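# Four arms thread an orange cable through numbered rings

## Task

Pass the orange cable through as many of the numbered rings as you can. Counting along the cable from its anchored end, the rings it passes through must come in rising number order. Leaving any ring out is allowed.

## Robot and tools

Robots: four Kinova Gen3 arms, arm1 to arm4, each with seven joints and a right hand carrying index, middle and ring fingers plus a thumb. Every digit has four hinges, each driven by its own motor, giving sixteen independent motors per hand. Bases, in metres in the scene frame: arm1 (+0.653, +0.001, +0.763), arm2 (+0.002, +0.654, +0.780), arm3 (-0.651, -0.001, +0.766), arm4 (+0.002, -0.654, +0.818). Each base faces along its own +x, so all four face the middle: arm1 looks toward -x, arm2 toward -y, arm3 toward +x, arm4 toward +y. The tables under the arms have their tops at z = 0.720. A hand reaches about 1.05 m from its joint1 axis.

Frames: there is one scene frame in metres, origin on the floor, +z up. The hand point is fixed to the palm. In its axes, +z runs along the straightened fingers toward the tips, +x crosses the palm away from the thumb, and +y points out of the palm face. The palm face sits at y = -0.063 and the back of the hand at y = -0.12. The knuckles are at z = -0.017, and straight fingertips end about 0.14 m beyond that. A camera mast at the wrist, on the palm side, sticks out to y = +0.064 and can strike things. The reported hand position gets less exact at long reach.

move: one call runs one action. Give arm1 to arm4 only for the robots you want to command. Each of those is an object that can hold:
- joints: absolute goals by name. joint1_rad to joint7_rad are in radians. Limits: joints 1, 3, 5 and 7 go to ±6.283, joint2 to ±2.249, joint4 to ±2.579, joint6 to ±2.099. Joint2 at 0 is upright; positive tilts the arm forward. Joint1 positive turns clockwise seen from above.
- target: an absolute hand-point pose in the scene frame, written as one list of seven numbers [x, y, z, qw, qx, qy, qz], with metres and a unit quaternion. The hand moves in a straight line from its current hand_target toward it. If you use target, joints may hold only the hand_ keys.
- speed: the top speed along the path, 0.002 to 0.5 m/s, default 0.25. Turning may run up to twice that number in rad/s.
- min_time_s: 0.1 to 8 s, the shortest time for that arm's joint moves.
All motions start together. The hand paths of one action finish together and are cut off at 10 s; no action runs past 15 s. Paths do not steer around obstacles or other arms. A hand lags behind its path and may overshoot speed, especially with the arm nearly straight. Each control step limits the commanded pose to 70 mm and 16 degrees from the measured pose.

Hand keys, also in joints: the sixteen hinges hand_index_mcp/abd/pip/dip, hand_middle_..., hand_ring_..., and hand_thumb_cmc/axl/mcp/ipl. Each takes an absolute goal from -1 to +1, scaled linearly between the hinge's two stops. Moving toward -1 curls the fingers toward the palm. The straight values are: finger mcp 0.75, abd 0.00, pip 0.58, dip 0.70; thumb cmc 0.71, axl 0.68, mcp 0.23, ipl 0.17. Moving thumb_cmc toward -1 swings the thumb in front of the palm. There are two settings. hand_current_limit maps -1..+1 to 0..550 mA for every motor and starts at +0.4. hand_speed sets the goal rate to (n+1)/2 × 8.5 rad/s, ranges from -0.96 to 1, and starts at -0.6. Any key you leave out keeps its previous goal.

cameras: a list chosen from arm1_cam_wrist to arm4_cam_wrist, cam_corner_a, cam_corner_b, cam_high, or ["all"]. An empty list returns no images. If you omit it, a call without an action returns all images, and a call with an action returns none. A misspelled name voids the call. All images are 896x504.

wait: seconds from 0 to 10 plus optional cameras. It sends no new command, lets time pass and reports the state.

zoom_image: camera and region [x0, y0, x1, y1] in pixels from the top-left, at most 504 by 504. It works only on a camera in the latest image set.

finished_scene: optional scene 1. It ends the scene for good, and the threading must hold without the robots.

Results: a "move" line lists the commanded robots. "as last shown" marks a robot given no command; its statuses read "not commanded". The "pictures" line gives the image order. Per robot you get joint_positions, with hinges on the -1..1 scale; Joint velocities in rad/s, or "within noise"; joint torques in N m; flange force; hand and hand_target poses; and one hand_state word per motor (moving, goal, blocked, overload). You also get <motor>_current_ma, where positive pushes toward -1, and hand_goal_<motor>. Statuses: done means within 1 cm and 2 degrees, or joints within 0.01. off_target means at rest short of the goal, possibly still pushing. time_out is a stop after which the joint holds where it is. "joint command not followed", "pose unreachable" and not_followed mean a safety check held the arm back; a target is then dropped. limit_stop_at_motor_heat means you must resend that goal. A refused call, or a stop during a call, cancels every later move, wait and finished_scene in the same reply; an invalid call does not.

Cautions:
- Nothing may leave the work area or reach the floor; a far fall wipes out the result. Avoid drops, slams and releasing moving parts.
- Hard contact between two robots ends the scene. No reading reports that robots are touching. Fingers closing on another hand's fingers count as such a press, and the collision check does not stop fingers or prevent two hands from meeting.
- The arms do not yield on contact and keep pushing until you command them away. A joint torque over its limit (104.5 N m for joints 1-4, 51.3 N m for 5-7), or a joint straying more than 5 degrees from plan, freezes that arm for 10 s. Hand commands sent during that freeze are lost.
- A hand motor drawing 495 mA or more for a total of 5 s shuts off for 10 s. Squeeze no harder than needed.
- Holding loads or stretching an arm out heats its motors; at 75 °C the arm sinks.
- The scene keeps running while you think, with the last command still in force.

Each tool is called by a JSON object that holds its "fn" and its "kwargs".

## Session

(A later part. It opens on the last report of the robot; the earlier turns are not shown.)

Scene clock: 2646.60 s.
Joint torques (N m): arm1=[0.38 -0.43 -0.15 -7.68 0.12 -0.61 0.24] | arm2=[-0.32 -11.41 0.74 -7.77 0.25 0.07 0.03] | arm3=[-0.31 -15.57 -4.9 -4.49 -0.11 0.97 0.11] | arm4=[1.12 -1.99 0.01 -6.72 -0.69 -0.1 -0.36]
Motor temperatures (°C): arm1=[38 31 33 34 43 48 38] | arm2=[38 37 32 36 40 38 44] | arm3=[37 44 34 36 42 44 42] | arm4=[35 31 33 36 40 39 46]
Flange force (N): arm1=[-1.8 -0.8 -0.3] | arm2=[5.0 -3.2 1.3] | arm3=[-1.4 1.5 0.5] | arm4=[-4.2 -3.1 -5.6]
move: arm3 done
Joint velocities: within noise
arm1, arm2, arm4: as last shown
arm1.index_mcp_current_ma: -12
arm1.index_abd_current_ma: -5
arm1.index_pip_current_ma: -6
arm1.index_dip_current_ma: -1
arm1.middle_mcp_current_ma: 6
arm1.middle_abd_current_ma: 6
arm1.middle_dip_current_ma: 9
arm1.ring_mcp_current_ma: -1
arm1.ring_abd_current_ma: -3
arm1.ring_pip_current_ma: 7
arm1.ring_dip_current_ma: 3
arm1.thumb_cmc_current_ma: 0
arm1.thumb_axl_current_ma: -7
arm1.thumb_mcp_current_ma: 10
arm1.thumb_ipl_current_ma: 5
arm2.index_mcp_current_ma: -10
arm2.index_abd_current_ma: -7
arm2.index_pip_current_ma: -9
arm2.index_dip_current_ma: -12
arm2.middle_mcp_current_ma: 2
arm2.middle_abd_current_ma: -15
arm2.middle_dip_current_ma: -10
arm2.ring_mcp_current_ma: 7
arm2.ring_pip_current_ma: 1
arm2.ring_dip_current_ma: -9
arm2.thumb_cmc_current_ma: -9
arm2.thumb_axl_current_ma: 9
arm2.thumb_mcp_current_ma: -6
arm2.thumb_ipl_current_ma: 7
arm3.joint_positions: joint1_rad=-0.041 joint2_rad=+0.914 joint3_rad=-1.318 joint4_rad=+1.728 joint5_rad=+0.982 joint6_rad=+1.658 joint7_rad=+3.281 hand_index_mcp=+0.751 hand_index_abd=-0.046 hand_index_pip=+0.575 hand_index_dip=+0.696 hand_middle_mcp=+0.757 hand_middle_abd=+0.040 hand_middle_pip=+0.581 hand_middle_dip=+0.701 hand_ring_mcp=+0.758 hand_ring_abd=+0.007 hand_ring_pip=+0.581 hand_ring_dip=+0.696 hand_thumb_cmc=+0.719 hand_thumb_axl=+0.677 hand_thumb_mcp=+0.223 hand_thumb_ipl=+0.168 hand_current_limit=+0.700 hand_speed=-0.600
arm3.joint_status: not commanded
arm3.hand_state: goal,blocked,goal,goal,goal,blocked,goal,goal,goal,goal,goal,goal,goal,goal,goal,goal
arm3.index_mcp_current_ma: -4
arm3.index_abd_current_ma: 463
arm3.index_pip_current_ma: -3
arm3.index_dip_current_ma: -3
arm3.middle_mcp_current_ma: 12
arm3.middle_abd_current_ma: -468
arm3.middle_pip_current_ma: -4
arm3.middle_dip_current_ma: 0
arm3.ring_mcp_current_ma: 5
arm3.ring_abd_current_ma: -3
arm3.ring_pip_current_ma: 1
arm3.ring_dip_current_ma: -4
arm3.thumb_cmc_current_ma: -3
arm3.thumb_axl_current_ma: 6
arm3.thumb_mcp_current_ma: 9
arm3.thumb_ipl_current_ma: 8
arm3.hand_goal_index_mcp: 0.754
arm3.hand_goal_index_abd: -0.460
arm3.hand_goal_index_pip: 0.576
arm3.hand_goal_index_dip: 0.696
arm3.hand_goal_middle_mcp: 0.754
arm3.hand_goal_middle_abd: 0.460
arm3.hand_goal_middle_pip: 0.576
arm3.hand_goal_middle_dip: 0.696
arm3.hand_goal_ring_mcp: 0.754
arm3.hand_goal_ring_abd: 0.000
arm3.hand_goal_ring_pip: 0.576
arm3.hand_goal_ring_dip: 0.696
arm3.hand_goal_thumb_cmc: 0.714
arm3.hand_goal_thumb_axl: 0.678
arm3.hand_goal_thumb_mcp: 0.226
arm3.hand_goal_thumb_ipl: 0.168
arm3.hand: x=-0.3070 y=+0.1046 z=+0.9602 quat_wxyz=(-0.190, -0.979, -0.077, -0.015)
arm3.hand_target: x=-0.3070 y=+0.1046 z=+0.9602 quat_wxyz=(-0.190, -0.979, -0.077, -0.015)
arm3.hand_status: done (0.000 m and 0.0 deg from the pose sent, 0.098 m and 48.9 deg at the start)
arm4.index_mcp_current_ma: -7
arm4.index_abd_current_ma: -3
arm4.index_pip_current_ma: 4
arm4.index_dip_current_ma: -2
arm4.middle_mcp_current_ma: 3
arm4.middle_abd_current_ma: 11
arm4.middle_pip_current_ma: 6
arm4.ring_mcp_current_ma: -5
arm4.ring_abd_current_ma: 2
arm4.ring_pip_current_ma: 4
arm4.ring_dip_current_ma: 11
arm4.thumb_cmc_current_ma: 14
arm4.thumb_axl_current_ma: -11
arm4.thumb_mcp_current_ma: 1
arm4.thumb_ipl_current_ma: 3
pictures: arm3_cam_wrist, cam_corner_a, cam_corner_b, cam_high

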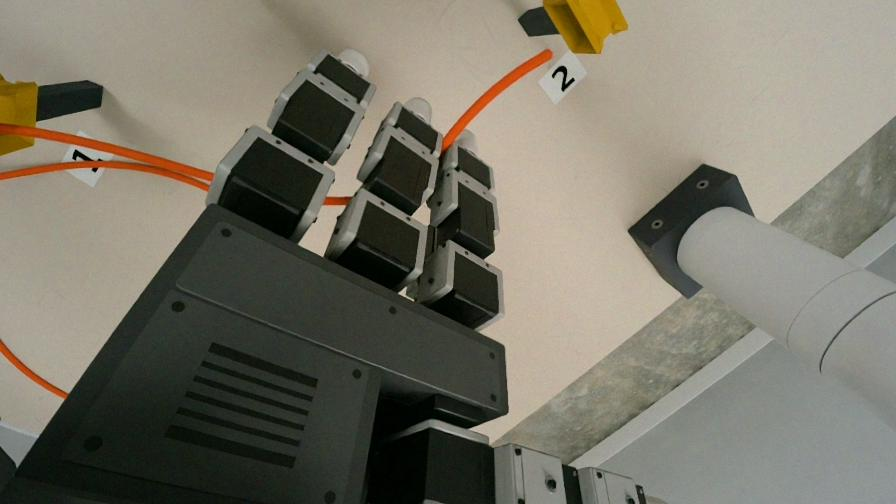

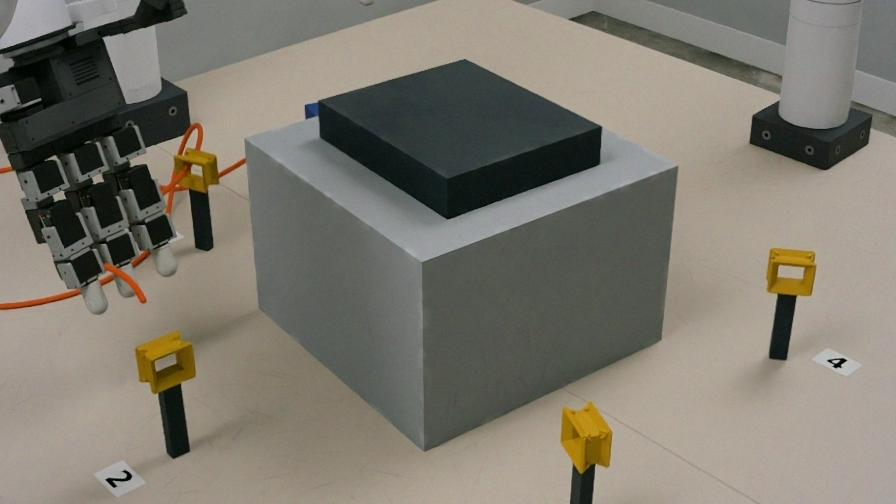

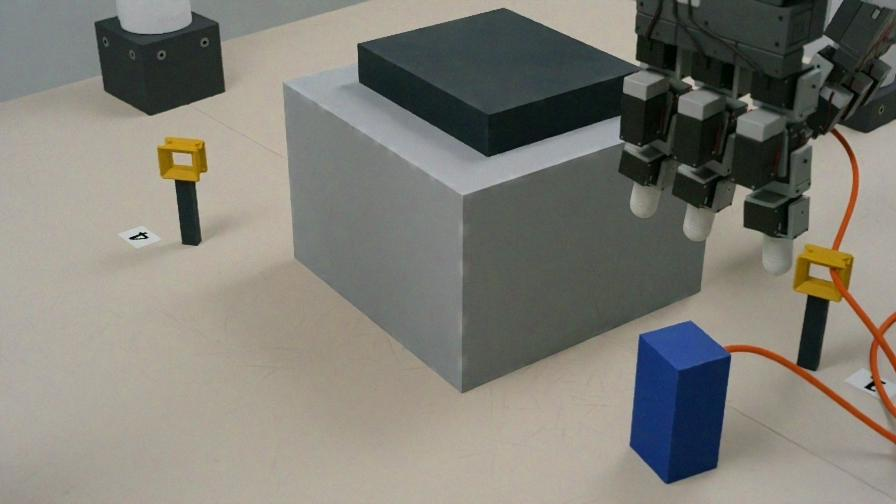

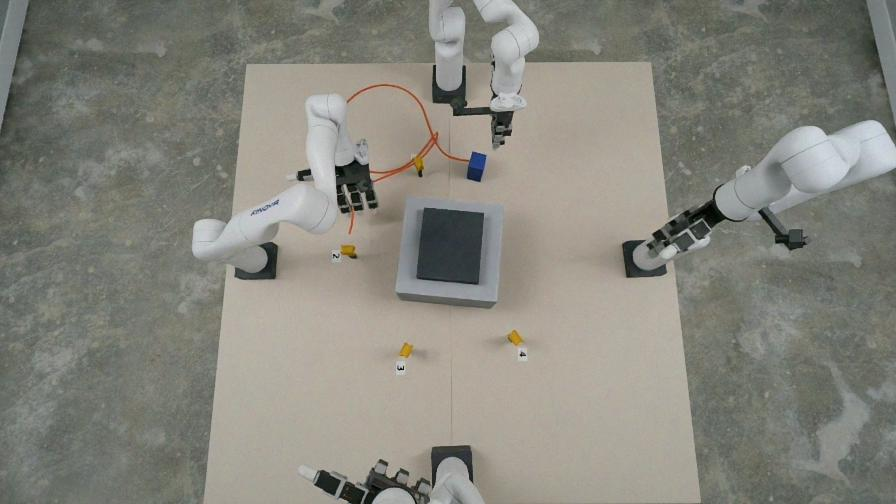

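{"fn": "move", "kwargs": {"arm3": {"target": [-0.3124, 0.0949, 0.9217, -0.2137, -0.9671, -0.1358, -0.03], "speed": 0.08}, "arm2": {"target": [-0.12, 0.34, 1.05, 0, 0.3173, 0.9483, 0], "speed": 0.45}, "cameras": ["cam_corner_a", "arm3_cam_wrist", "cam_high"]}}

{"fn": "zoom_image", "kwargs": {"camera": "cam_corner_a", "region": [80, 250, 230, 400]}}

{"fn": "zoom_image", "kwargs": {"camera": "cam_high", "region": [300, 180, 400, 280]}}

Scene clock: 2712.83 s.
Joint torques (N m): arm1=[0.38 -0.41 -0.14 -7.71 0.12 -0.62 0.26] | arm2=[-0.44 -15.64 1.58 -7.68 0.24 0.08 0.06] | arm3=[-0.32 -15.28 -4.65 -3.85 -0.14 1.05 0.11] | arm4=[1.1 -1.97 0.04 -6.68 -0.68 -0.13 -0.37]
Motor temperatures (°C): arm1=[38 31 33 34 43 48 38] | arm2=[38 37 32 36 40 38 44] | arm3=[37 45 34 36 42 44 42] | arm4=[35 31 33 36 40 39 46]
Flange force (N): arm1=[-1.7 -0.7 -0.1] | arm2=[-1.0 -5.6 1.8] | arm3=[-1.9 1.8 0.3] | arm4=[-4.2 -3.0 -5.8]
move: arm2 done; arm3 done
Joint velocities: within noise
arm1.joint_positions: joint1_rad=-0.211 joint2_rad=-0.447 joint3_rad=-0.107 joint4_rad=+1.431 joint5_rad=-0.069 joint6_rad=+1.964 joint7_rad=+1.761 hand_index_mcp=+0.753 hand_index_abd=+0.000 hand_index_pip=+0.577 hand_index_dip=+0.696 hand_middle_mcp=+0.753 hand_middle_abd=+0.000 hand_middle_pip=+0.577 hand_middle_dip=+0.696 hand_ring_mcp=+0.753 hand_ring_abd=+0.000 hand_ring_pip=+0.577 hand_ring_dip=+0.696 hand_thumb_cmc=+0.714 hand_thumb_axl=+0.677 hand_thumb_mcp=+0.222 hand_thumb_ipl=+0.168 hand_current_limit=+0.400 hand_speed=-0.600
arm1.joint_status: not commanded
arm1.hand_state: goal,goal,goal,goal,goal,goal,goal,goal,goal,goal,overload,goal,goal,goal,goal,goal
arm1.index_mcp_current_ma: -11
arm1.index_abd_current_ma: 1
arm1.index_pip_current_ma: -8
arm1.index_dip_current_ma: 2
arm1.middle_mcp_current_ma: 1
arm1.middle_abd_current_ma: 4
arm1.middle_pip_current_ma: -10
arm1.middle_dip_current_ma: 8
arm1.ring_mcp_current_ma: -6
arm1.ring_abd_current_ma: -6
arm1.ring_pip_current_ma: 10
arm1.ring_dip_current_ma: 4
arm1.thumb_cmc_current_ma: 7
arm1.thumb_axl_current_ma: -11
arm1.thumb_mcp_current_ma: 10
arm1.thumb_ipl_current_ma: 4
arm1.hand_goal_index_mcp: 0.754
arm1.hand_goal_index_abd: 0.000
arm1.hand_goal_index_pip: 0.576
arm1.hand_goal_index_dip: 0.696
arm1.hand_goal_middle_mcp: 0.754
arm1.hand_goal_middle_abd: 0.000
arm1.hand_goal_middle_pip: 0.576
arm1.hand_goal_middle_dip: 0.696
arm1.hand_goal_ring_mcp: 0.754
arm1.hand_goal_ring_abd: 0.000
arm1.hand_goal_ring_pip: 0.576
arm1.hand_goal_ring_dip: 0.696
arm1.hand_goal_thumb_cmc: 0.714
arm1.hand_goal_thumb_axl: 0.678
arm1.hand_goal_thumb_mcp: 0.226
arm1.hand_goal_thumb_ipl: 0.168
arm1.hand: x=+0.5493 y=-0.1310 z=+1.3069 quat_wxyz=(+0.021, +0.954, +0.285, -0.090)
arm1.hand_target: x=+0.5493 y=-0.1310 z=+1.3069 quat_wxyz=(+0.021, +0.954, +0.285, -0.090)
arm1.hand_status: not commanded
arm2.joint_positions: joint1_rad=+0.265 joint2_rad=+0.301 joint3_rad=+0.165 joint4_rad=+1.657 joint5_rad=-0.046 joint6_rad=+1.191 joint7_rad=-3.325 hand_index_mcp=+0.748 hand_index_abd=+0.097 hand_index_pip=+0.571 hand_index_dip=+0.691 hand_middle_mcp=+0.748 hand_middle_abd=-0.117 hand_middle_pip=+0.573 hand_middle_dip=+0.694 hand_ring_mcp=+0.748 hand_ring_abd=-0.145 hand_ring_pip=+0.571 hand_ring_dip=+0.694 hand_thumb_cmc=+0.716 hand_thumb_axl=+0.677 hand_thumb_mcp=+0.219 hand_thumb_ipl=+0.168 hand_current_limit=+0.700 hand_speed=-0.600
arm2.joint_status: not commanded
arm2.hand_state: goal,goal,goal,goal,goal,goal,goal,goal,goal,goal,goal,goal,goal,goal,goal,goal
arm2.index_mcp_current_ma: -11
arm2.index_abd_current_ma: -6
arm2.index_pip_current_ma: -12
arm2.index_dip_current_ma: -5
arm2.middle_mcp_current_ma: 2
arm2.middle_abd_current_ma: -10
arm2.middle_pip_current_ma: -1
arm2.middle_dip_current_ma: -6
arm2.ring_mcp_current_ma: -5
arm2.ring_abd_current_ma: 15
arm2.ring_pip_current_ma: 2
arm2.ring_dip_current_ma: -8
arm2.thumb_cmc_current_ma: -6
arm2.thumb_axl_current_ma: 9
arm2.thumb_mcp_current_ma: -2
arm2.thumb_ipl_current_ma: 7
arm2.hand_goal_index_mcp: 0.754
arm2.hand_goal_index_abd: 0.100
arm2.hand_goal_index_pip: 0.576
arm2.hand_goal_index_dip: 0.696
arm2.hand_goal_middle_mcp: 0.754
arm2.hand_goal_middle_abd: -0.120
arm2.hand_goal_middle_pip: 0.576
arm2.hand_goal_middle_dip: 0.696
arm2.hand_goal_ring_mcp: 0.754
arm2.hand_goal_ring_abd: -0.150
arm2.hand_goal_ring_pip: 0.576
arm2.hand_goal_ring_dip: 0.696
arm2.hand_goal_thumb_cmc: 0.714
arm2.hand_goal_thumb_axl: 0.678
arm2.hand_goal_thumb_mcp: 0.226
arm2.hand_goal_thumb_ipl: 0.168
arm2.hand: x=-0.1200 y=+0.3400 z=+1.0500 quat_wxyz=(+0.000, -0.317, -0.948, +0.000)
arm2.hand_target: x=-0.1200 y=+0.3400 z=+1.0500 quat_wxyz=(+0.000, -0.317, -0.948, +0.000)
arm2.hand_status: done (0.000 m and 0.0 deg from the pose sent, 0.187 m and 130.0 deg at the start)
arm3.joint_positions: joint1_rad=-0.083 joint2_rad=+0.965 joint3_rad=-1.278 joint4_rad=+1.859 joint5_rad=+1.070 joint6_rad=+1.606 joint7_rad=+3.246 hand_index_mcp=+0.752 hand_index_abd=-0.046 hand_index_pip=+0.575 hand_index_dip=+0.696 hand_middle_mcp=+0.758 hand_middle_abd=+0.040 hand_middle_pip=+0.581 hand_middle_dip=+0.702 hand_ring_mcp=+0.758 hand_ring_abd=+0.007 hand_ring_pip=+0.581 hand_ring_dip=+0.696 hand_thumb_cmc=+0.719 hand_thumb_axl=+0.677 hand_thumb_mcp=+0.223 hand_thumb_ipl=+0.168 hand_current_limit=+0.700 hand_speed=-0.600
arm3.joint_status: not commanded
arm3.hand_state: goal,blocked,goal,goal,goal,blocked,goal,goal,goal,goal,goal,goal,goal,goal,goal,goal
arm3.index_mcp_current_ma: -14
arm3.index_abd_current_ma: 468
arm3.index_pip_current_ma: -1
arm3.index_dip_current_ma: -1
arm3.middle_mcp_current_ma: 12
arm3.middle_abd_current_ma: -463
arm3.middle_pip_current_ma: 4
arm3.middle_dip_current_ma: 1
arm3.ring_mcp_current_ma: 0
arm3.ring_abd_current_ma: -5
arm3.ring_pip_current_ma: 7
arm3.ring_dip_current_ma: -1
arm3.thumb_cmc_current_ma: 4
arm3.thumb_axl_current_ma: -1
arm3.thumb_mcp_current_ma: 0
arm3.thumb_ipl_current_ma: 4
arm3.hand_goal_index_mcp: 0.754
arm3.hand_goal_index_abd: -0.460
arm3.hand_goal_index_pip: 0.576
arm3.hand_goal_index_dip: 0.696
arm3.hand_goal_middle_mcp: 0.754
arm3.hand_goal_middle_abd: 0.460
arm3.hand_goal_middle_pip: 0.576
arm3.hand_goal_middle_dip: 0.696
arm3.hand_goal_ring_mcp: 0.754
arm3.hand_goal_ring_abd: 0.000
arm3.hand_goal_ring_pip: 0.576
arm3.hand_goal_ring_dip: 0.696
arm3.hand_goal_thumb_cmc: 0.714
arm3.hand_goal_thumb_axl: 0.678
arm3.hand_goal_thumb_mcp: 0.226
arm3.hand_goal_thumb_ipl: 0.168
arm3.hand: x=-0.3124 y=+0.0949 z=+0.9217 quat_wxyz=(-0.214, -0.967, -0.136, -0.030)
arm3.hand_target: x=-0.3124 y=+0.0949 z=+0.9217 quat_wxyz=(-0.214, -0.967, -0.136, -0.030)
arm3.hand_status: done (0.000 m and 0.0 deg from the pose sent, 0.040 m and 7.6 deg at the start)
arm4.joint_positions: joint1_rad=-0.862 joint2_rad=-0.381 joint3_rad=-0.038 joint4_rad=+1.500 joint5_rad=-0.069 joint6_rad=+1.986 joint7_rad=+1.768 hand_index_mcp=+0.753 hand_index_abd=+0.000 hand_index_pip=+0.577 hand_index_dip=+0.696 hand_middle_mcp=+0.753 hand_middle_abd=+0.000 hand_middle_pip=+0.577 hand_middle_dip=+0.696 hand_ring_mcp=+0.753 hand_ring_abd=+0.000 hand_ring_pip=+0.577 hand_ring_dip=+0.696 hand_thumb_cmc=+0.714 hand_thumb_axl=+0.677 hand_thumb_mcp=+0.221 hand_thumb_ipl=+0.168 hand_current_limit=+0.400 hand_speed=-0.600
arm4.joint_status: not commanded
arm4.hand_state: goal,goal,goal,goal,goal,goal,goal,goal,goal,goal,goal,goal,goal,goal,goal,goal
arm4.index_mcp_current_ma: -7
arm4.index_abd_current_ma: -9
arm4.index_pip_current_ma: 1
arm4.index_dip_current_ma: -2
arm4.middle_mcp_current_ma: 9
arm4.middle_abd_current_ma: 9
arm4.middle_pip_current_ma: 2
arm4.middle_dip_current_ma: 9
arm4.ring_mcp_current_ma: 0
arm4.ring_abd_current_ma: 7
arm4.ring_pip_current_ma: 11
arm4.ring_dip_current_ma: 6
arm4.thumb_cmc_current_ma: 11
arm4.thumb_axl_current_ma: -7
arm4.thumb_mcp_current_ma: -5
arm4.thumb_ipl_current_ma: 3
arm4.hand_goal_index_mcp: 0.754
arm4.hand_goal_index_abd: 0.000
arm4.hand_goal_index_pip: 0.576
arm4.hand_goal_index_dip: 0.696
arm4.hand_goal_middle_mcp: 0.754
arm4.hand_goal_middle_abd: 0.000
arm4.hand_goal_middle_pip: 0.576
arm4.hand_goal_middle_dip: 0.696
arm4.hand_goal_ring_mcp: 0.754
arm4.hand_goal_ring_abd: 0.000
arm4.hand_goal_ring_pip: 0.576
arm4.hand_goal_ring_dip: 0.696
arm4.hand_goal_thumb_cmc: 0.714
arm4.hand_goal_thumb_axl: 0.678
arm4.hand_goal_thumb_mcp: 0.226
arm4.hand_goal_thumb_ipl: 0.168
arm4.hand: x=-0.1602 y=-0.6403 z=+1.3350 quat_wxyz=(-0.013, -0.978, +0.206, +0.028)
arm4.hand_target: x=-0.1602 y=-0.6403 z=+1.3350 quat_wxyz=(-0.013, -0.978, +0.206, +0.028)
arm4.hand_status: not commanded
pictures: arm3_cam_wrist, cam_corner_a, cam_high

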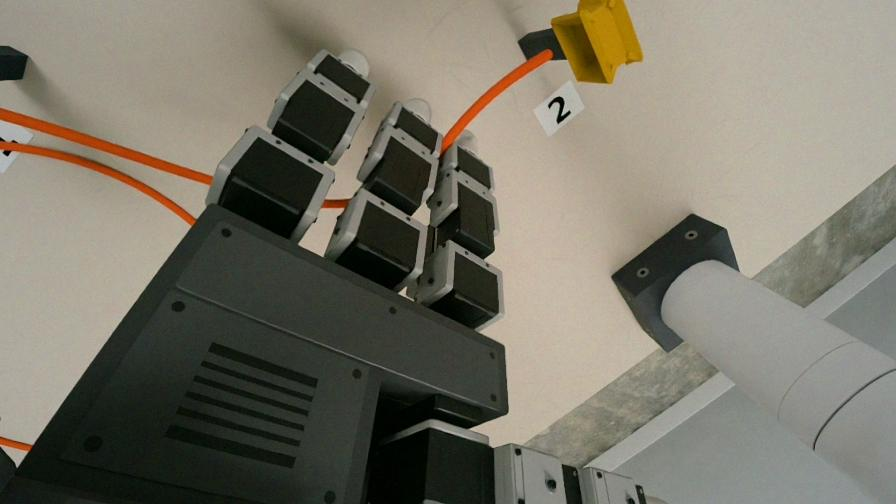

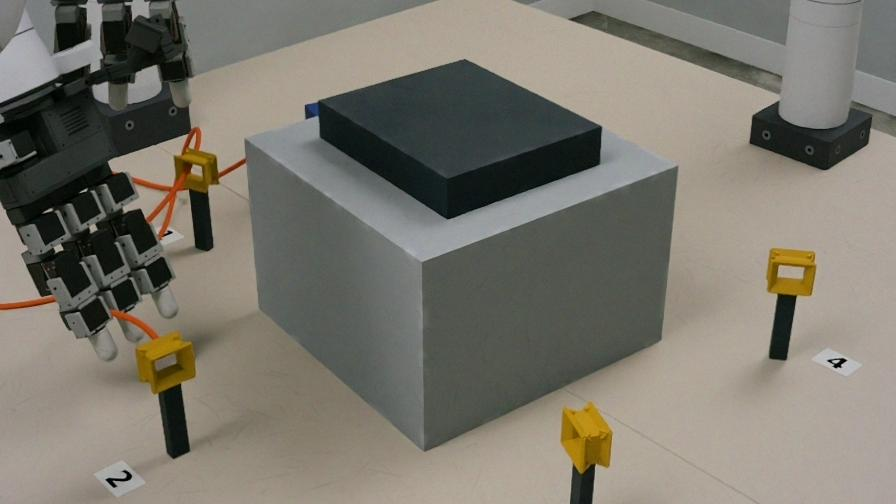

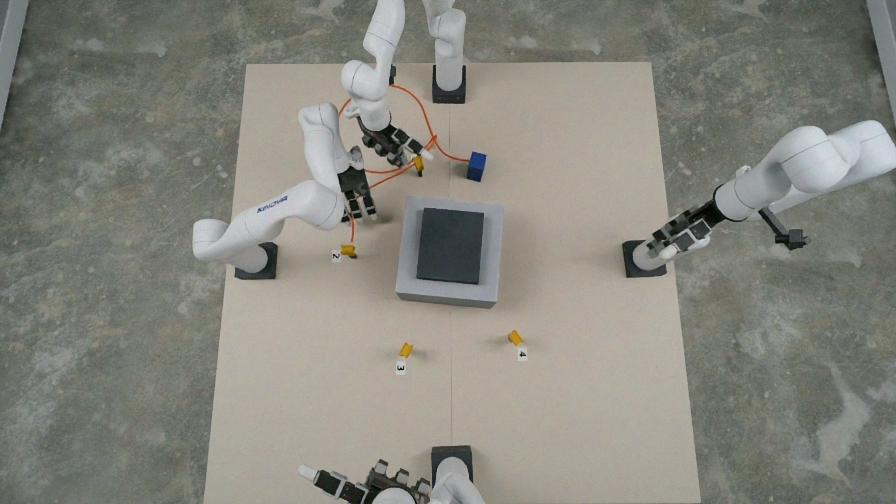

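Scaled by 3.360 from the camera's image (finer frame: 1280x720).

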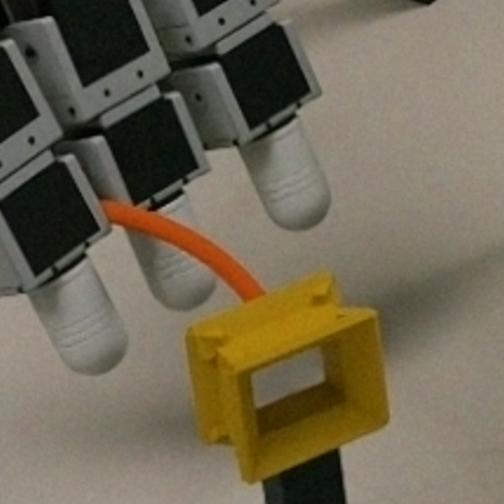

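Scaled by 5.040 from the camera's image (finer frame: 1280x720).

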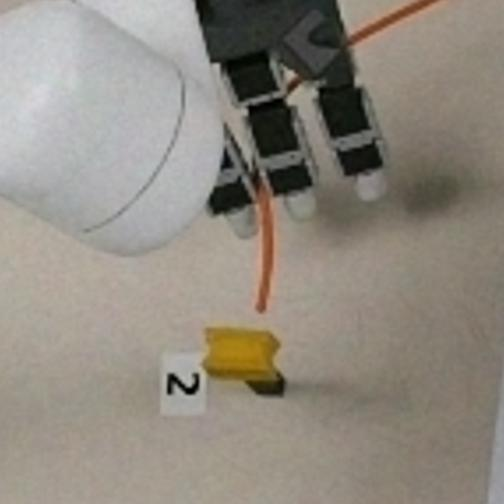

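{"fn": "move", "kwargs": {"cameras": ["cam_high","cam_corner_a","cam_corner_b"]}}

Scene clock: 2739.97 s.
Joint torques (N m): arm1=[0.41 -0.39 -0.1 -7.68 0.1 -0.64 0.26] | arm2=[-0.34 -15.68 1.57 -7.6 0.22 0.09 0.06] | arm3=[-0.34 -15.28 -4.7 -3.82 -0.1 1 0.15] | arm4=[1.12 -1.99 0.01 -6.71 -0.71 -0.12 -0.37]
Motor temperatures (°C): arm1=[38 31 33 34 43 48 38] | arm2=[38 37 32 36 40 38 44] | arm3=[37 44 34 36 42 44 42] | arm4=[35 31 33 36 40 39 46]
Flange force (N): arm1=[-1.7 -0.6 -0.3] | arm2=[-1.2 -5.8 1.7] | arm3=[-1.8 1.7 0.2] | arm4=[-4.1 -3.2 -5.6]
Joint velocities: within noise
arm1.joint_positions: joint1_rad=-0.211 joint2_rad=-0.447 joint3_rad=-0.107 joint4_rad=+1.431 joint5_rad=-0.069 joint6_rad=+1.964 joint7_rad=+1.761 hand_index_mcp=+0.753 hand_index_abd=+0.000 hand_index_pip=+0.577 hand_index_dip=+0.696 hand_middle_mcp=+0.753 hand_middle_abd=+0.000 hand_middle_pip=+0.577 hand_middle_dip=+0.696 hand_ring_mcp=+0.753 hand_ring_abd=+0.000 hand_ring_pip=+0.577 hand_ring_dip=+0.696 hand_thumb_cmc=+0.714 hand_thumb_axl=+0.677 hand_thumb_mcp=+0.222 hand_thumb_ipl=+0.168 hand_current_limit=+0.400 hand_speed=-0.600
arm1.joint_status: not commanded
arm1.hand_state: goal,goal,goal,goal,goal,goal,goal,goal,goal,goal,overload,goal,goal,goal,goal,goal
arm1.index_mcp_current_ma: -9
arm1.index_abd_current_ma: -5
arm1.index_pip_current_ma: -8
arm1.index_dip_current_ma: 2
arm1.middle_mcp_current_ma: 1
arm1.middle_abd_current_ma: 11
arm1.middle_pip_current_ma: -12
arm1.middle_dip_current_ma: 5
arm1.ring_mcp_current_ma: -6
arm1.ring_abd_current_ma: -4
arm1.ring_pip_current_ma: 11
arm1.ring_dip_current_ma: 5
arm1.thumb_cmc_current_ma: 6
arm1.thumb_axl_current_ma: -8
arm1.thumb_mcp_current_ma: 8
arm1.thumb_ipl_current_ma: 7
arm1.hand_goal_index_mcp: 0.754
arm1.hand_goal_index_abd: 0.000
arm1.hand_goal_index_pip: 0.576
arm1.hand_goal_index_dip: 0.696
arm1.hand_goal_middle_mcp: 0.754
arm1.hand_goal_middle_abd: 0.000
arm1.hand_goal_middle_pip: 0.576
arm1.hand_goal_middle_dip: 0.696
arm1.hand_goal_ring_mcp: 0.754
arm1.hand_goal_ring_abd: 0.000
arm1.hand_goal_ring_pip: 0.576
arm1.hand_goal_ring_dip: 0.696
arm1.hand_goal_thumb_cmc: 0.714
arm1.hand_goal_thumb_axl: 0.678
arm1.hand_goal_thumb_mcp: 0.226
arm1.hand_goal_thumb_ipl: 0.168
arm1.hand: x=+0.5493 y=-0.1310 z=+1.3069 quat_wxyz=(+0.021, +0.954, +0.285, -0.090) (m; scene frame)
arm1.hand_target: x=+0.5493 y=-0.1310 z=+1.3069 quat_wxyz=(+0.021, +0.954, +0.285, -0.090) (m; scene frame)
arm1.hand_status: not commanded
arm2.joint_positions: joint1_rad=+0.265 joint2_rad=+0.301 joint3_rad=+0.165 joint4_rad=+1.657 joint5_rad=-0.046 joint6_rad=+1.191 joint7_rad=-3.325 hand_index_mcp=+0.748 hand_index_abd=+0.097 hand_index_pip=+0.571 hand_index_dip=+0.691 hand_middle_mcp=+0.748 hand_middle_abd=-0.117 hand_middle_pip=+0.573 hand_middle_dip=+0.694 hand_ring_mcp=+0.748 hand_ring_abd=-0.145 hand_ring_pip=+0.571 hand_ring_dip=+0.694 hand_thumb_cmc=+0.716 hand_thumb_axl=+0.677 hand_thumb_mcp=+0.219 hand_thumb_ipl=+0.168 hand_current_limit=+0.700 hand_speed=-0.600
arm2.joint_status: not commanded
arm2.hand_state: goal,goal,goal,goal,goal,goal,goal,goal,goal,goal,goal,goal,goal,goal,goal,goal
arm2.index_mcp_current_ma: -9
arm2.index_abd_current_ma: -4
arm2.index_pip_current_ma: -10
arm2.index_dip_current_ma: -8
arm2.middle_mcp_current_ma: 3
arm2.middle_abd_current_ma: -8
arm2.middle_pip_current_ma: -7
arm2.middle_dip_current_ma: -6
arm2.ring_mcp_current_ma: 7
arm2.ring_abd_current_ma: 12
arm2.ring_pip_current_ma: -1
arm2.ring_dip_current_ma: -4
arm2.thumb_cmc_current_ma: -8
arm2.thumb_axl_current_ma: 4
arm2.thumb_mcp_current_ma: -6
arm2.thumb_ipl_current_ma: 4
arm2.hand_goal_index_mcp: 0.754
arm2.hand_goal_index_abd: 0.100
arm2.hand_goal_index_pip: 0.576
arm2.hand_goal_index_dip: 0.696
arm2.hand_goal_middle_mcp: 0.754
arm2.hand_goal_middle_abd: -0.120
arm2.hand_goal_middle_pip: 0.576
arm2.hand_goal_middle_dip: 0.696
arm2.hand_goal_ring_mcp: 0.754
arm2.hand_goal_ring_abd: -0.150
arm2.hand_goal_ring_pip: 0.576
arm2.hand_goal_ring_dip: 0.696
arm2.hand_goal_thumb_cmc: 0.714
arm2.hand_goal_thumb_axl: 0.678
arm2.hand_goal_thumb_mcp: 0.226
arm2.hand_goal_thumb_ipl: 0.168
arm2.hand: x=-0.1200 y=+0.3400 z=+1.0500 quat_wxyz=(+0.000, -0.317, -0.948, +0.000) (m; scene frame)
arm2.hand_target: x=-0.1200 y=+0.3400 z=+1.0500 quat_wxyz=(+0.000, -0.317, -0.948, +0.000) (m; scene frame)
arm2.hand_status: done (0.000 m and 0.0 deg from the pose sent, 0.187 m and 130.0 deg at the start)
arm3.joint_positions: joint1_rad=-0.083 joint2_rad=+0.965 joint3_rad=-1.278 joint4_rad=+1.859 joint5_rad=+1.070 joint6_rad=+1.606 joint7_rad=+3.246 hand_index_mcp=+0.752 hand_index_abd=-0.046 hand_index_pip=+0.575 hand_index_dip=+0.696 hand_middle_mcp=+0.758 hand_middle_abd=+0.040 hand_middle_pip=+0.581 hand_middle_dip=+0.702 hand_ring_mcp=+0.758 hand_ring_abd=+0.007 hand_ring_pip=+0.581 hand_ring_dip=+0.696 hand_thumb_cmc=+0.719 hand_thumb_axl=+0.677 hand_thumb_mcp=+0.223 hand_thumb_ipl=+0.168 hand_current_limit=+0.700 hand_speed=-0.600
arm3.joint_status: not commanded
arm3.hand_state: goal,blocked,goal,goal,goal,blocked,goal,goal,goal,goal,goal,goal,goal,goal,goal,goal
arm3.index_mcp_current_ma: -10
arm3.index_abd_current_ma: 468
arm3.index_pip_current_ma: -1
arm3.index_dip_current_ma: -9
arm3.middle_mcp_current_ma: 4
arm3.middle_abd_current_ma: -451
arm3.middle_pip_current_ma: -2
arm3.middle_dip_current_ma: 3
arm3.ring_mcp_current_ma: -9
arm3.ring_abd_current_ma: -4
arm3.ring_pip_current_ma: 1
arm3.ring_dip_current_ma: 2
arm3.thumb_cmc_current_ma: -2
arm3.thumb_axl_current_ma: 3
arm3.thumb_mcp_current_ma: 6
arm3.thumb_ipl_current_ma: 11
arm3.hand_goal_index_mcp: 0.754
arm3.hand_goal_index_abd: -0.460
arm3.hand_goal_index_pip: 0.576
arm3.hand_goal_index_dip: 0.696
arm3.hand_goal_middle_mcp: 0.754
arm3.hand_goal_middle_abd: 0.460
arm3.hand_goal_middle_pip: 0.576
arm3.hand_goal_middle_dip: 0.696
arm3.hand_goal_ring_mcp: 0.754
arm3.hand_goal_ring_abd: 0.000
arm3.hand_goal_ring_pip: 0.576
arm3.hand_goal_ring_dip: 0.696
arm3.hand_goal_thumb_cmc: 0.714
arm3.hand_goal_thumb_axl: 0.678
arm3.hand_goal_thumb_mcp: 0.226
arm3.hand_goal_thumb_ipl: 0.168
arm3.hand: x=-0.3124 y=+0.0949 z=+0.9217 quat_wxyz=(-0.214, -0.967, -0.136, -0.030) (m; scene frame)
arm3.hand_target: x=-0.3124 y=+0.0949 z=+0.9217 quat_wxyz=(-0.214, -0.967, -0.136, -0.030) (m; scene frame)
arm3.hand_status: done (0.000 m and 0.0 deg from the pose sent, 0.040 m and 7.6 deg at the start)
arm4.joint_positions: joint1_rad=-0.862 joint2_rad=-0.381 joint3_rad=-0.038 joint4_rad=+1.500 joint5_rad=-0.069 joint6_rad=+1.986 joint7_rad=+1.768 hand_index_mcp=+0.753 hand_index_abd=+0.000 hand_index_pip=+0.577 hand_index_dip=+0.696 hand_middle_mcp=+0.753 hand_middle_abd=+0.000 hand_middle_pip=+0.577 hand_middle_dip=+0.696 hand_ring_mcp=+0.753 hand_ring_abd=+0.000 hand_ring_pip=+0.577 hand_ring_dip=+0.696 hand_thumb_cmc=+0.714 hand_thumb_axl=+0.677 hand_thumb_mcp=+0.221 hand_thumb_ipl=+0.168 hand_current_limit=+0.400 hand_speed=-0.600
arm4.joint_status: not commanded
arm4.hand_state: goal,goal,goal,goal,goal,goal,goal,goal,goal,goal,goal,goal,goal,goal,goal,goal
arm4.index_mcp_current_ma: -5
arm4.index_abd_current_ma: 0
arm4.index_pip_current_ma: 3
arm4.index_dip_current_ma: -3
arm4.middle_mcp_current_ma: 10
arm4.middle_abd_current_ma: 0
arm4.middle_pip_current_ma: 6
arm4.middle_dip_current_ma: 0
arm4.ring_mcp_current_ma: -1
arm4.ring_abd_current_ma: 4
arm4.ring_pip_current_ma: 6
arm4.ring_dip_current_ma: 7
arm4.thumb_cmc_current_ma: 14
arm4.thumb_axl_current_ma: -2
arm4.thumb_mcp_current_ma: 1
arm4.thumb_ipl_current_ma: 7
arm4.hand_goal_index_mcp: 0.754
arm4.hand_goal_index_abd: 0.000
arm4.hand_goal_index_pip: 0.576
arm4.hand_goal_index_dip: 0.696
arm4.hand_goal_middle_mcp: 0.754
arm4.hand_goal_middle_abd: 0.000
arm4.hand_goal_middle_pip: 0.576
arm4.hand_goal_middle_dip: 0.696
arm4.hand_goal_ring_mcp: 0.754
arm4.hand_goal_ring_abd: 0.000
arm4.hand_goal_ring_pip: 0.576
arm4.hand_goal_ring_dip: 0.696
arm4.hand_goal_thumb_cmc: 0.714
arm4.hand_goal_thumb_axl: 0.678
arm4.hand_goal_thumb_mcp: 0.226
arm4.hand_goal_thumb_ipl: 0.168
arm4.hand: x=-0.1602 y=-0.6403 z=+1.3350 quat_wxyz=(-0.013, -0.978, +0.206, +0.028) (m; scene frame)
arm4.hand_target: x=-0.1602 y=-0.6403 z=+1.3350 quat_wxyz=(-0.013, -0.978, +0.206, +0.028) (m; scene frame)
arm4.hand_status: not commanded
pictures: cam_corner_a, cam_corner_b, cam_high

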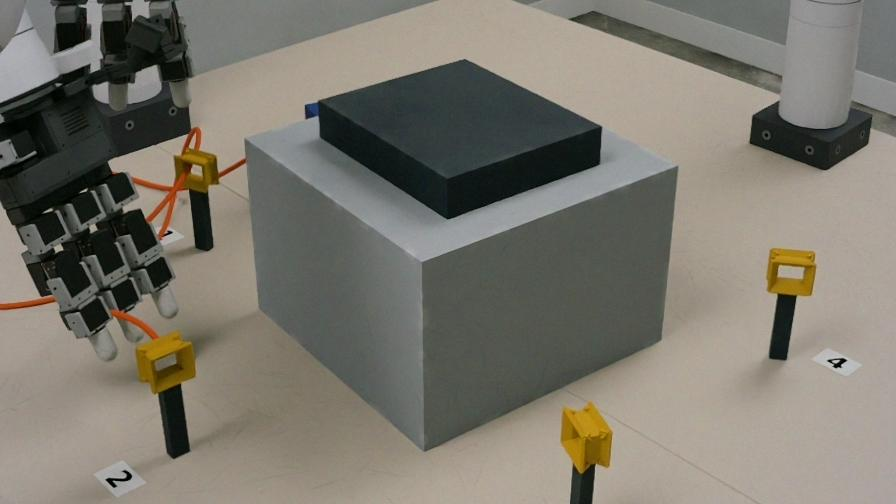

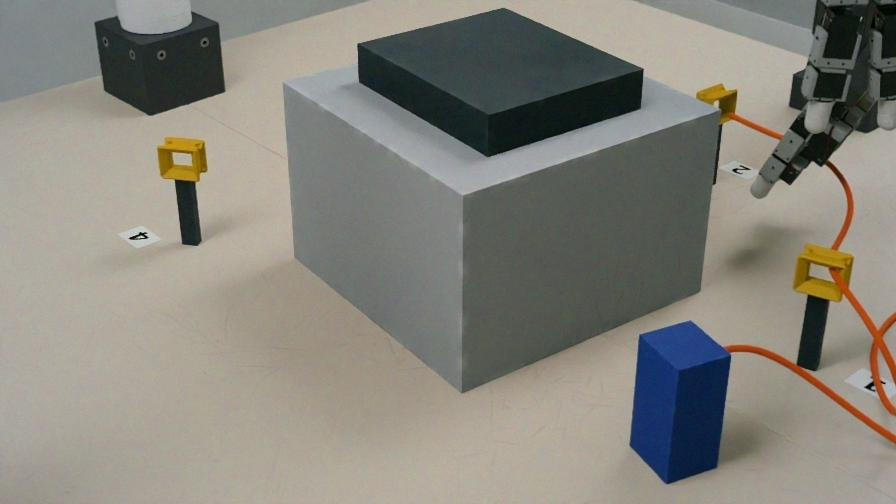

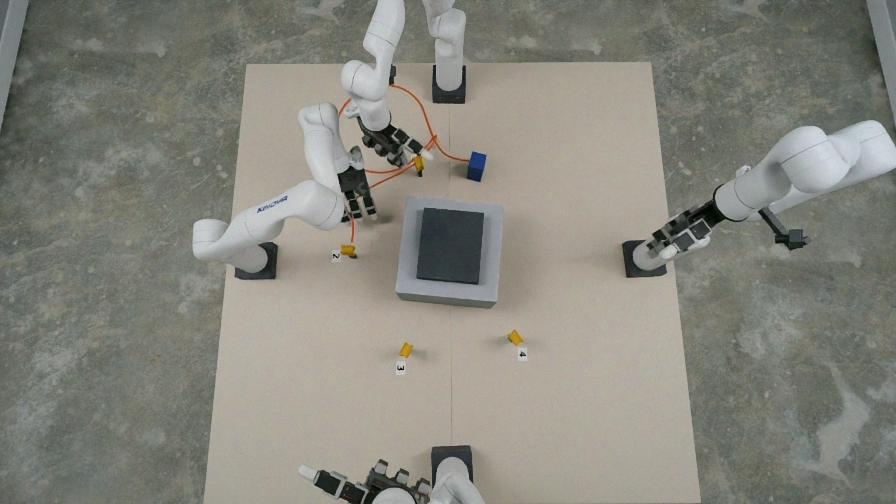

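{"fn": "zoom_image", "kwargs": {"camera": "cam_corner_a", "region": [80, 280, 220, 420]}}

{"fn": "zoom_image", "kwargs": {"camera": "cam_high", "region": [310, 190, 390, 270]}}

{"fn": "zoom_image", "kwargs": {"camera": "cam_corner_b", "region": [680, 60, 800, 180]}}

Scaled by 3.600 from the camera's image (finer frame: 1280x720).

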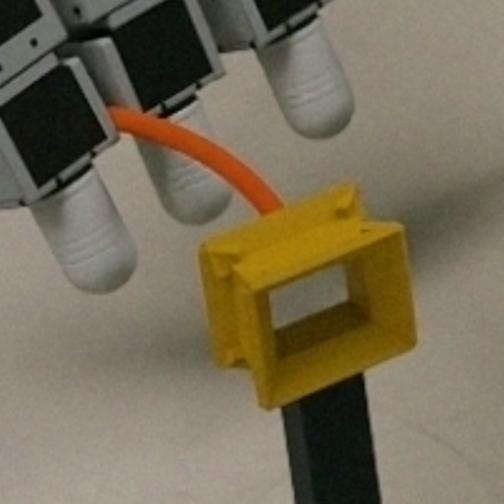

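Scaled by 6.300 from the camera's image (finer frame: 1280x720).

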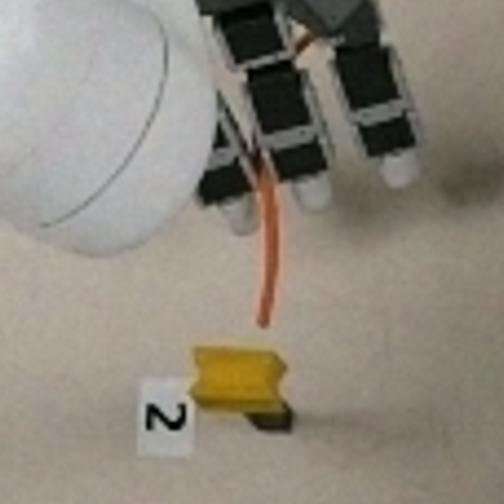

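Scaled by 4.200 from the camera's image (finer frame: 1280x720).

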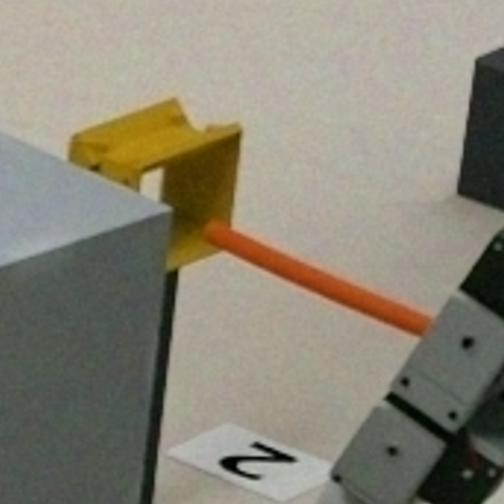

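{"fn": "move", "kwargs": {"arm3": {"target": [-0.3256, 0.0255, 0.918, -0.2137, -0.9671, -0.1358, -0.03], "speed": 0.08}, "cameras": ["cam_high","cam_corner_a","cam_corner_b"]}}

{"fn": "zoom_image", "kwargs": {"camera": "cam_corner_a", "region": [80, 280, 220, 420]}}

{"fn": "zoom_image", "kwargs": {"camera": "cam_high", "region": [310, 190, 390, 270]}}

{"fn": "zoom_image", "kwargs": {"camera": "cam_corner_b", "region": [680, 60, 800, 180]}}

Scene clock: 2759.33 s.
Joint torques (N m): arm1=[0.46 -0.4 -0.12 -7.66 0.1 -0.63 0.26] | arm2=[-0.39 -15.68 1.58 -7.63 0.22 0.1 0.03] | arm3=[-0.38 -13.73 -4.17 -3.55 -0.13 1.08 0.12] | arm4=[1.11 -2 0.02 -6.68 -0.68 -0.1 -0.39]
Motor temperatures (°C): arm1=[38 31 33 34 43 48 38] | arm2=[38 37 32 35 40 38 44] | arm3=[37 44 33 36 42 44 42] | arm4=[35 31 33 36 40 39 46]
Flange force (N): arm1=[-1.8 -0.8 -0.4] | arm2=[-1.1 -5.8 1.8] | arm3=[-1.7 1.8 0.0] | arm4=[-4.2 -3.2 -5.7]
move: arm3 done
Joint velocities: within noise
arm1, arm2, arm4: as last shown
arm1.index_mcp_current_ma: -10
arm1.index_abd_current_ma: -8
arm1.index_pip_current_ma: -14
arm1.index_dip_current_ma: -2
arm1.middle_mcp_current_ma: 0
arm1.middle_abd_current_ma: 4
arm1.middle_pip_current_ma: -7
arm1.middle_dip_current_ma: 8
arm1.ring_mcp_current_ma: -2
arm1.ring_abd_current_ma: -7
arm1.ring_dip_current_ma: 0
arm1.thumb_cmc_current_ma: 3
arm1.thumb_axl_current_ma: -9
arm1.thumb_mcp_current_ma: 10
arm1.thumb_ipl_current_ma: 2
arm2.index_abd_current_ma: -5
arm2.index_pip_current_ma: -11
arm2.index_dip_current_ma: -6
arm2.middle_mcp_current_ma: 5
arm2.middle_abd_current_ma: -10
arm2.middle_pip_current_ma: -1
arm2.middle_dip_current_ma: -7
arm2.ring_mcp_current_ma: 2
arm2.ring_abd_current_ma: 13
arm2.ring_pip_current_ma: 1
arm2.thumb_cmc_current_ma: -7
arm2.thumb_axl_current_ma: 7
arm2.thumb_mcp_current_ma: -3
arm2.thumb_ipl_current_ma: 7
arm3.joint_positions: joint1_rad=+0.092 joint2_rad=+0.917 joint3_rad=-1.321 joint4_rad=+2.046 joint5_rad=+1.085 joint6_rad=+1.536 joint7_rad=+3.241 hand_index_mcp=+0.755 hand_index_abd=-0.046 hand_index_pip=+0.575 hand_index_dip=+0.696 hand_middle_mcp=+0.761 hand_middle_abd=+0.040 hand_middle_pip=+0.581 hand_middle_dip=+0.702 hand_ring_mcp=+0.758 hand_ring_abd=+0.007 hand_ring_pip=+0.581 hand_ring_dip=+0.696 hand_thumb_cmc=+0.719 hand_thumb_axl=+0.677 hand_thumb_mcp=+0.223 hand_thumb_ipl=+0.168 hand_current_limit=+0.700 hand_speed=-0.600
arm3.joint_status: not commanded
arm3.hand_state: goal,blocked,goal,goal,goal,blocked,goal,goal,goal,goal,goal,goal,goal,goal,goal,goal
arm3.index_mcp_current_ma: -5
arm3.index_abd_current_ma: 462
arm3.index_pip_current_ma: 4
arm3.index_dip_current_ma: -8
arm3.middle_mcp_current_ma: 7
arm3.middle_abd_current_ma: -466
arm3.middle_pip_current_ma: -3
arm3.middle_dip_current_ma: 3
arm3.ring_mcp_current_ma: -6
arm3.ring_abd_current_ma: -6
arm3.ring_pip_current_ma: 0
arm3.ring_dip_current_ma: 0
arm3.thumb_cmc_current_ma: 2
arm3.thumb_axl_current_ma: 10
arm3.thumb_mcp_current_ma: 3
arm3.thumb_ipl_current_ma: -3
arm3.hand_goal_index_mcp: 0.754
arm3.hand_goal_index_abd: -0.460
arm3.hand_goal_index_pip: 0.576
arm3.hand_goal_index_dip: 0.696
arm3.hand_goal_middle_mcp: 0.754
arm3.hand_goal_middle_abd: 0.460
arm3.hand_goal_middle_pip: 0.576
arm3.hand_goal_middle_dip: 0.696
arm3.hand_goal_ring_mcp: 0.754
arm3.hand_goal_ring_abd: 0.000
arm3.hand_goal_ring_pip: 0.576
arm3.hand_goal_ring_dip: 0.696
arm3.hand_goal_thumb_cmc: 0.714
arm3.hand_goal_thumb_axl: 0.678
arm3.hand_goal_thumb_mcp: 0.226
arm3.hand_goal_thumb_ipl: 0.168
arm3.hand: x=-0.3256 y=+0.0255 z=+0.9180 quat_wxyz=(-0.214, -0.967, -0.136, -0.030)
arm3.hand_target: x=-0.3256 y=+0.0255 z=+0.9180 quat_wxyz=(-0.214, -0.967, -0.136, -0.030)
arm3.hand_status: done (0.000 m and 0.0 deg from the pose sent, 0.071 m and 0.0 deg at the start)
arm4.index_mcp_current_ma: -1
arm4.index_abd_current_ma: -4
arm4.index_pip_current_ma: -5
arm4.index_dip_current_ma: 0
arm4.middle_mcp_current_ma: 3
arm4.middle_abd_current_ma: 1
arm4.middle_pip_current_ma: 2
arm4.middle_dip_current_ma: 3
arm4.ring_mcp_current_ma: 5
arm4.ring_pip_current_ma: 9
arm4.ring_dip_current_ma: 15
arm4.thumb_cmc_current_ma: 5
arm4.thumb_axl_current_ma: -8
arm4.thumb_mcp_current_ma: 4
arm4.thumb_ipl_current_ma: 5
pictures: cam_corner_a, cam_corner_b, cam_high

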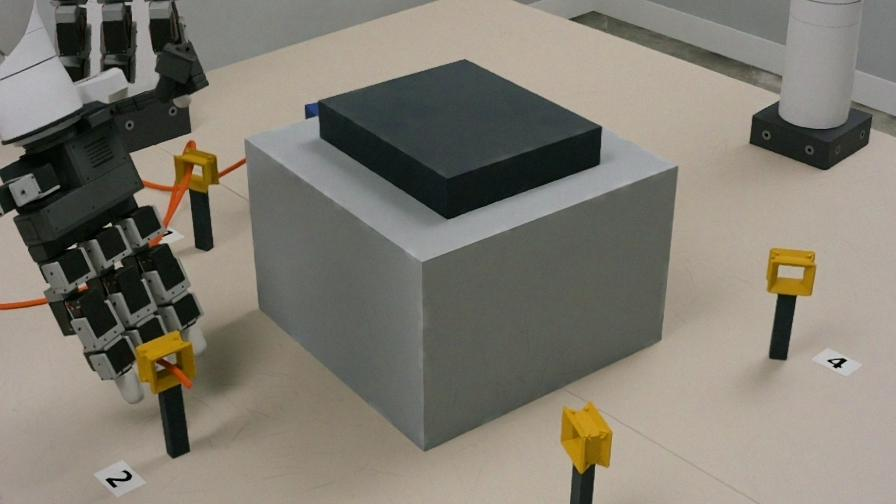

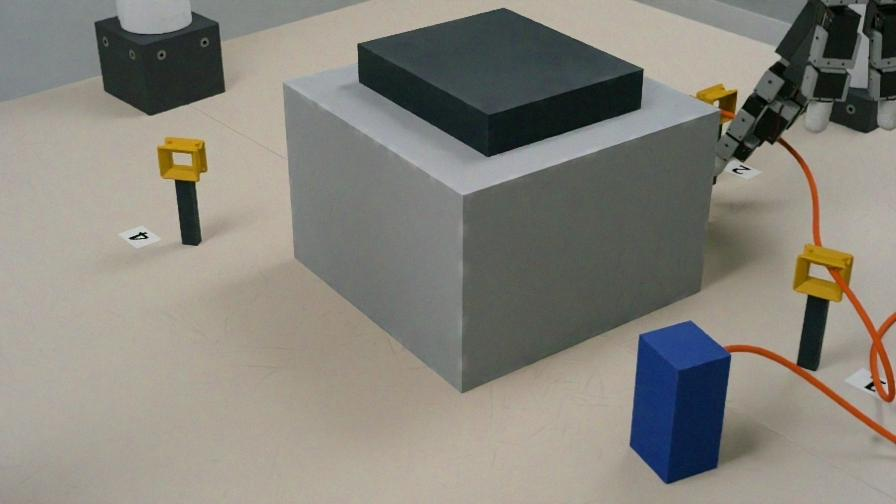

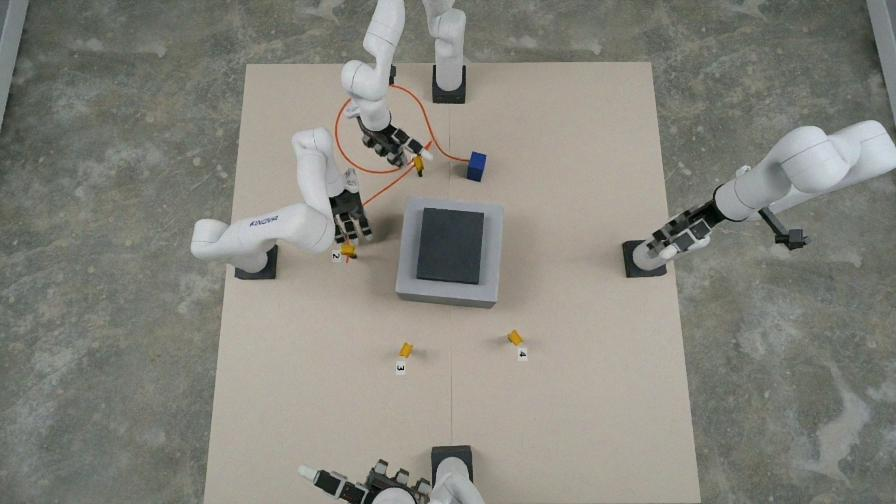

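Scaled by 3.600 from the camera's image (finer frame: 1280x720).

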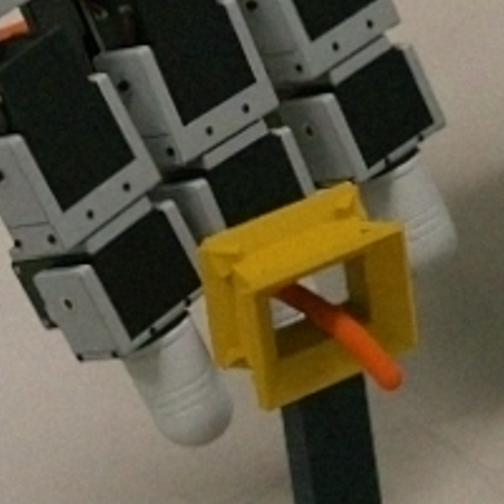

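Scaled by 6.300 from the camera's image (finer frame: 1280x720).

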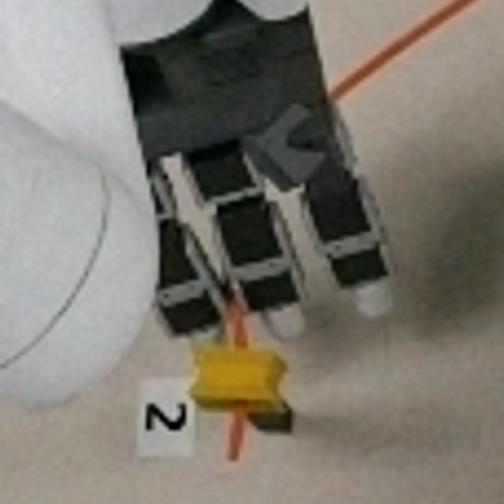

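Scaled by 4.200 from the camera's image (finer frame: 1280x720).

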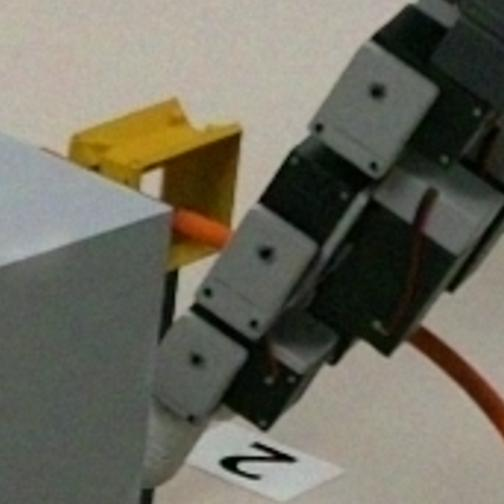

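{"fn": "zoom_image", "kwargs": {"camera": "cam_high", "region": [330, 130, 450, 250]}}

{"fn": "zoom_image", "kwargs": {"camera": "cam_corner_b", "region": [680, 90, 896, 306]}}

{"fn": "zoom_image", "kwargs": {"camera": "cam_corner_a", "region": [60, 100, 260, 300]}}

Scaled by 4.200 from the camera's image (finer frame: 1280x720).

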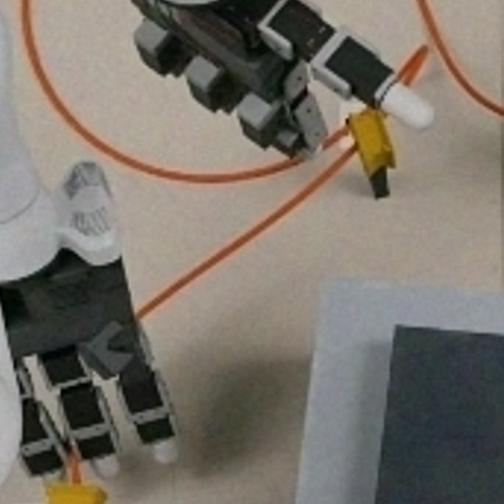

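Scaled by 2.333 from the camera's image (finer frame: 1280x720).

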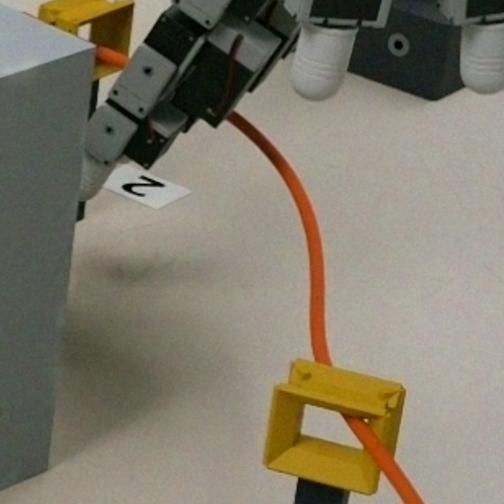

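Scaled by 2.520 from the camera's image (finer frame: 1280x720).

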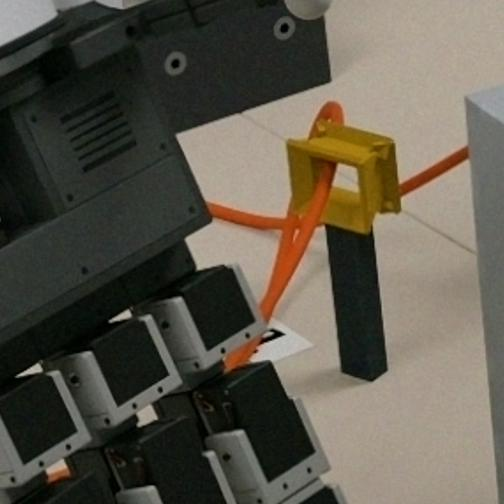

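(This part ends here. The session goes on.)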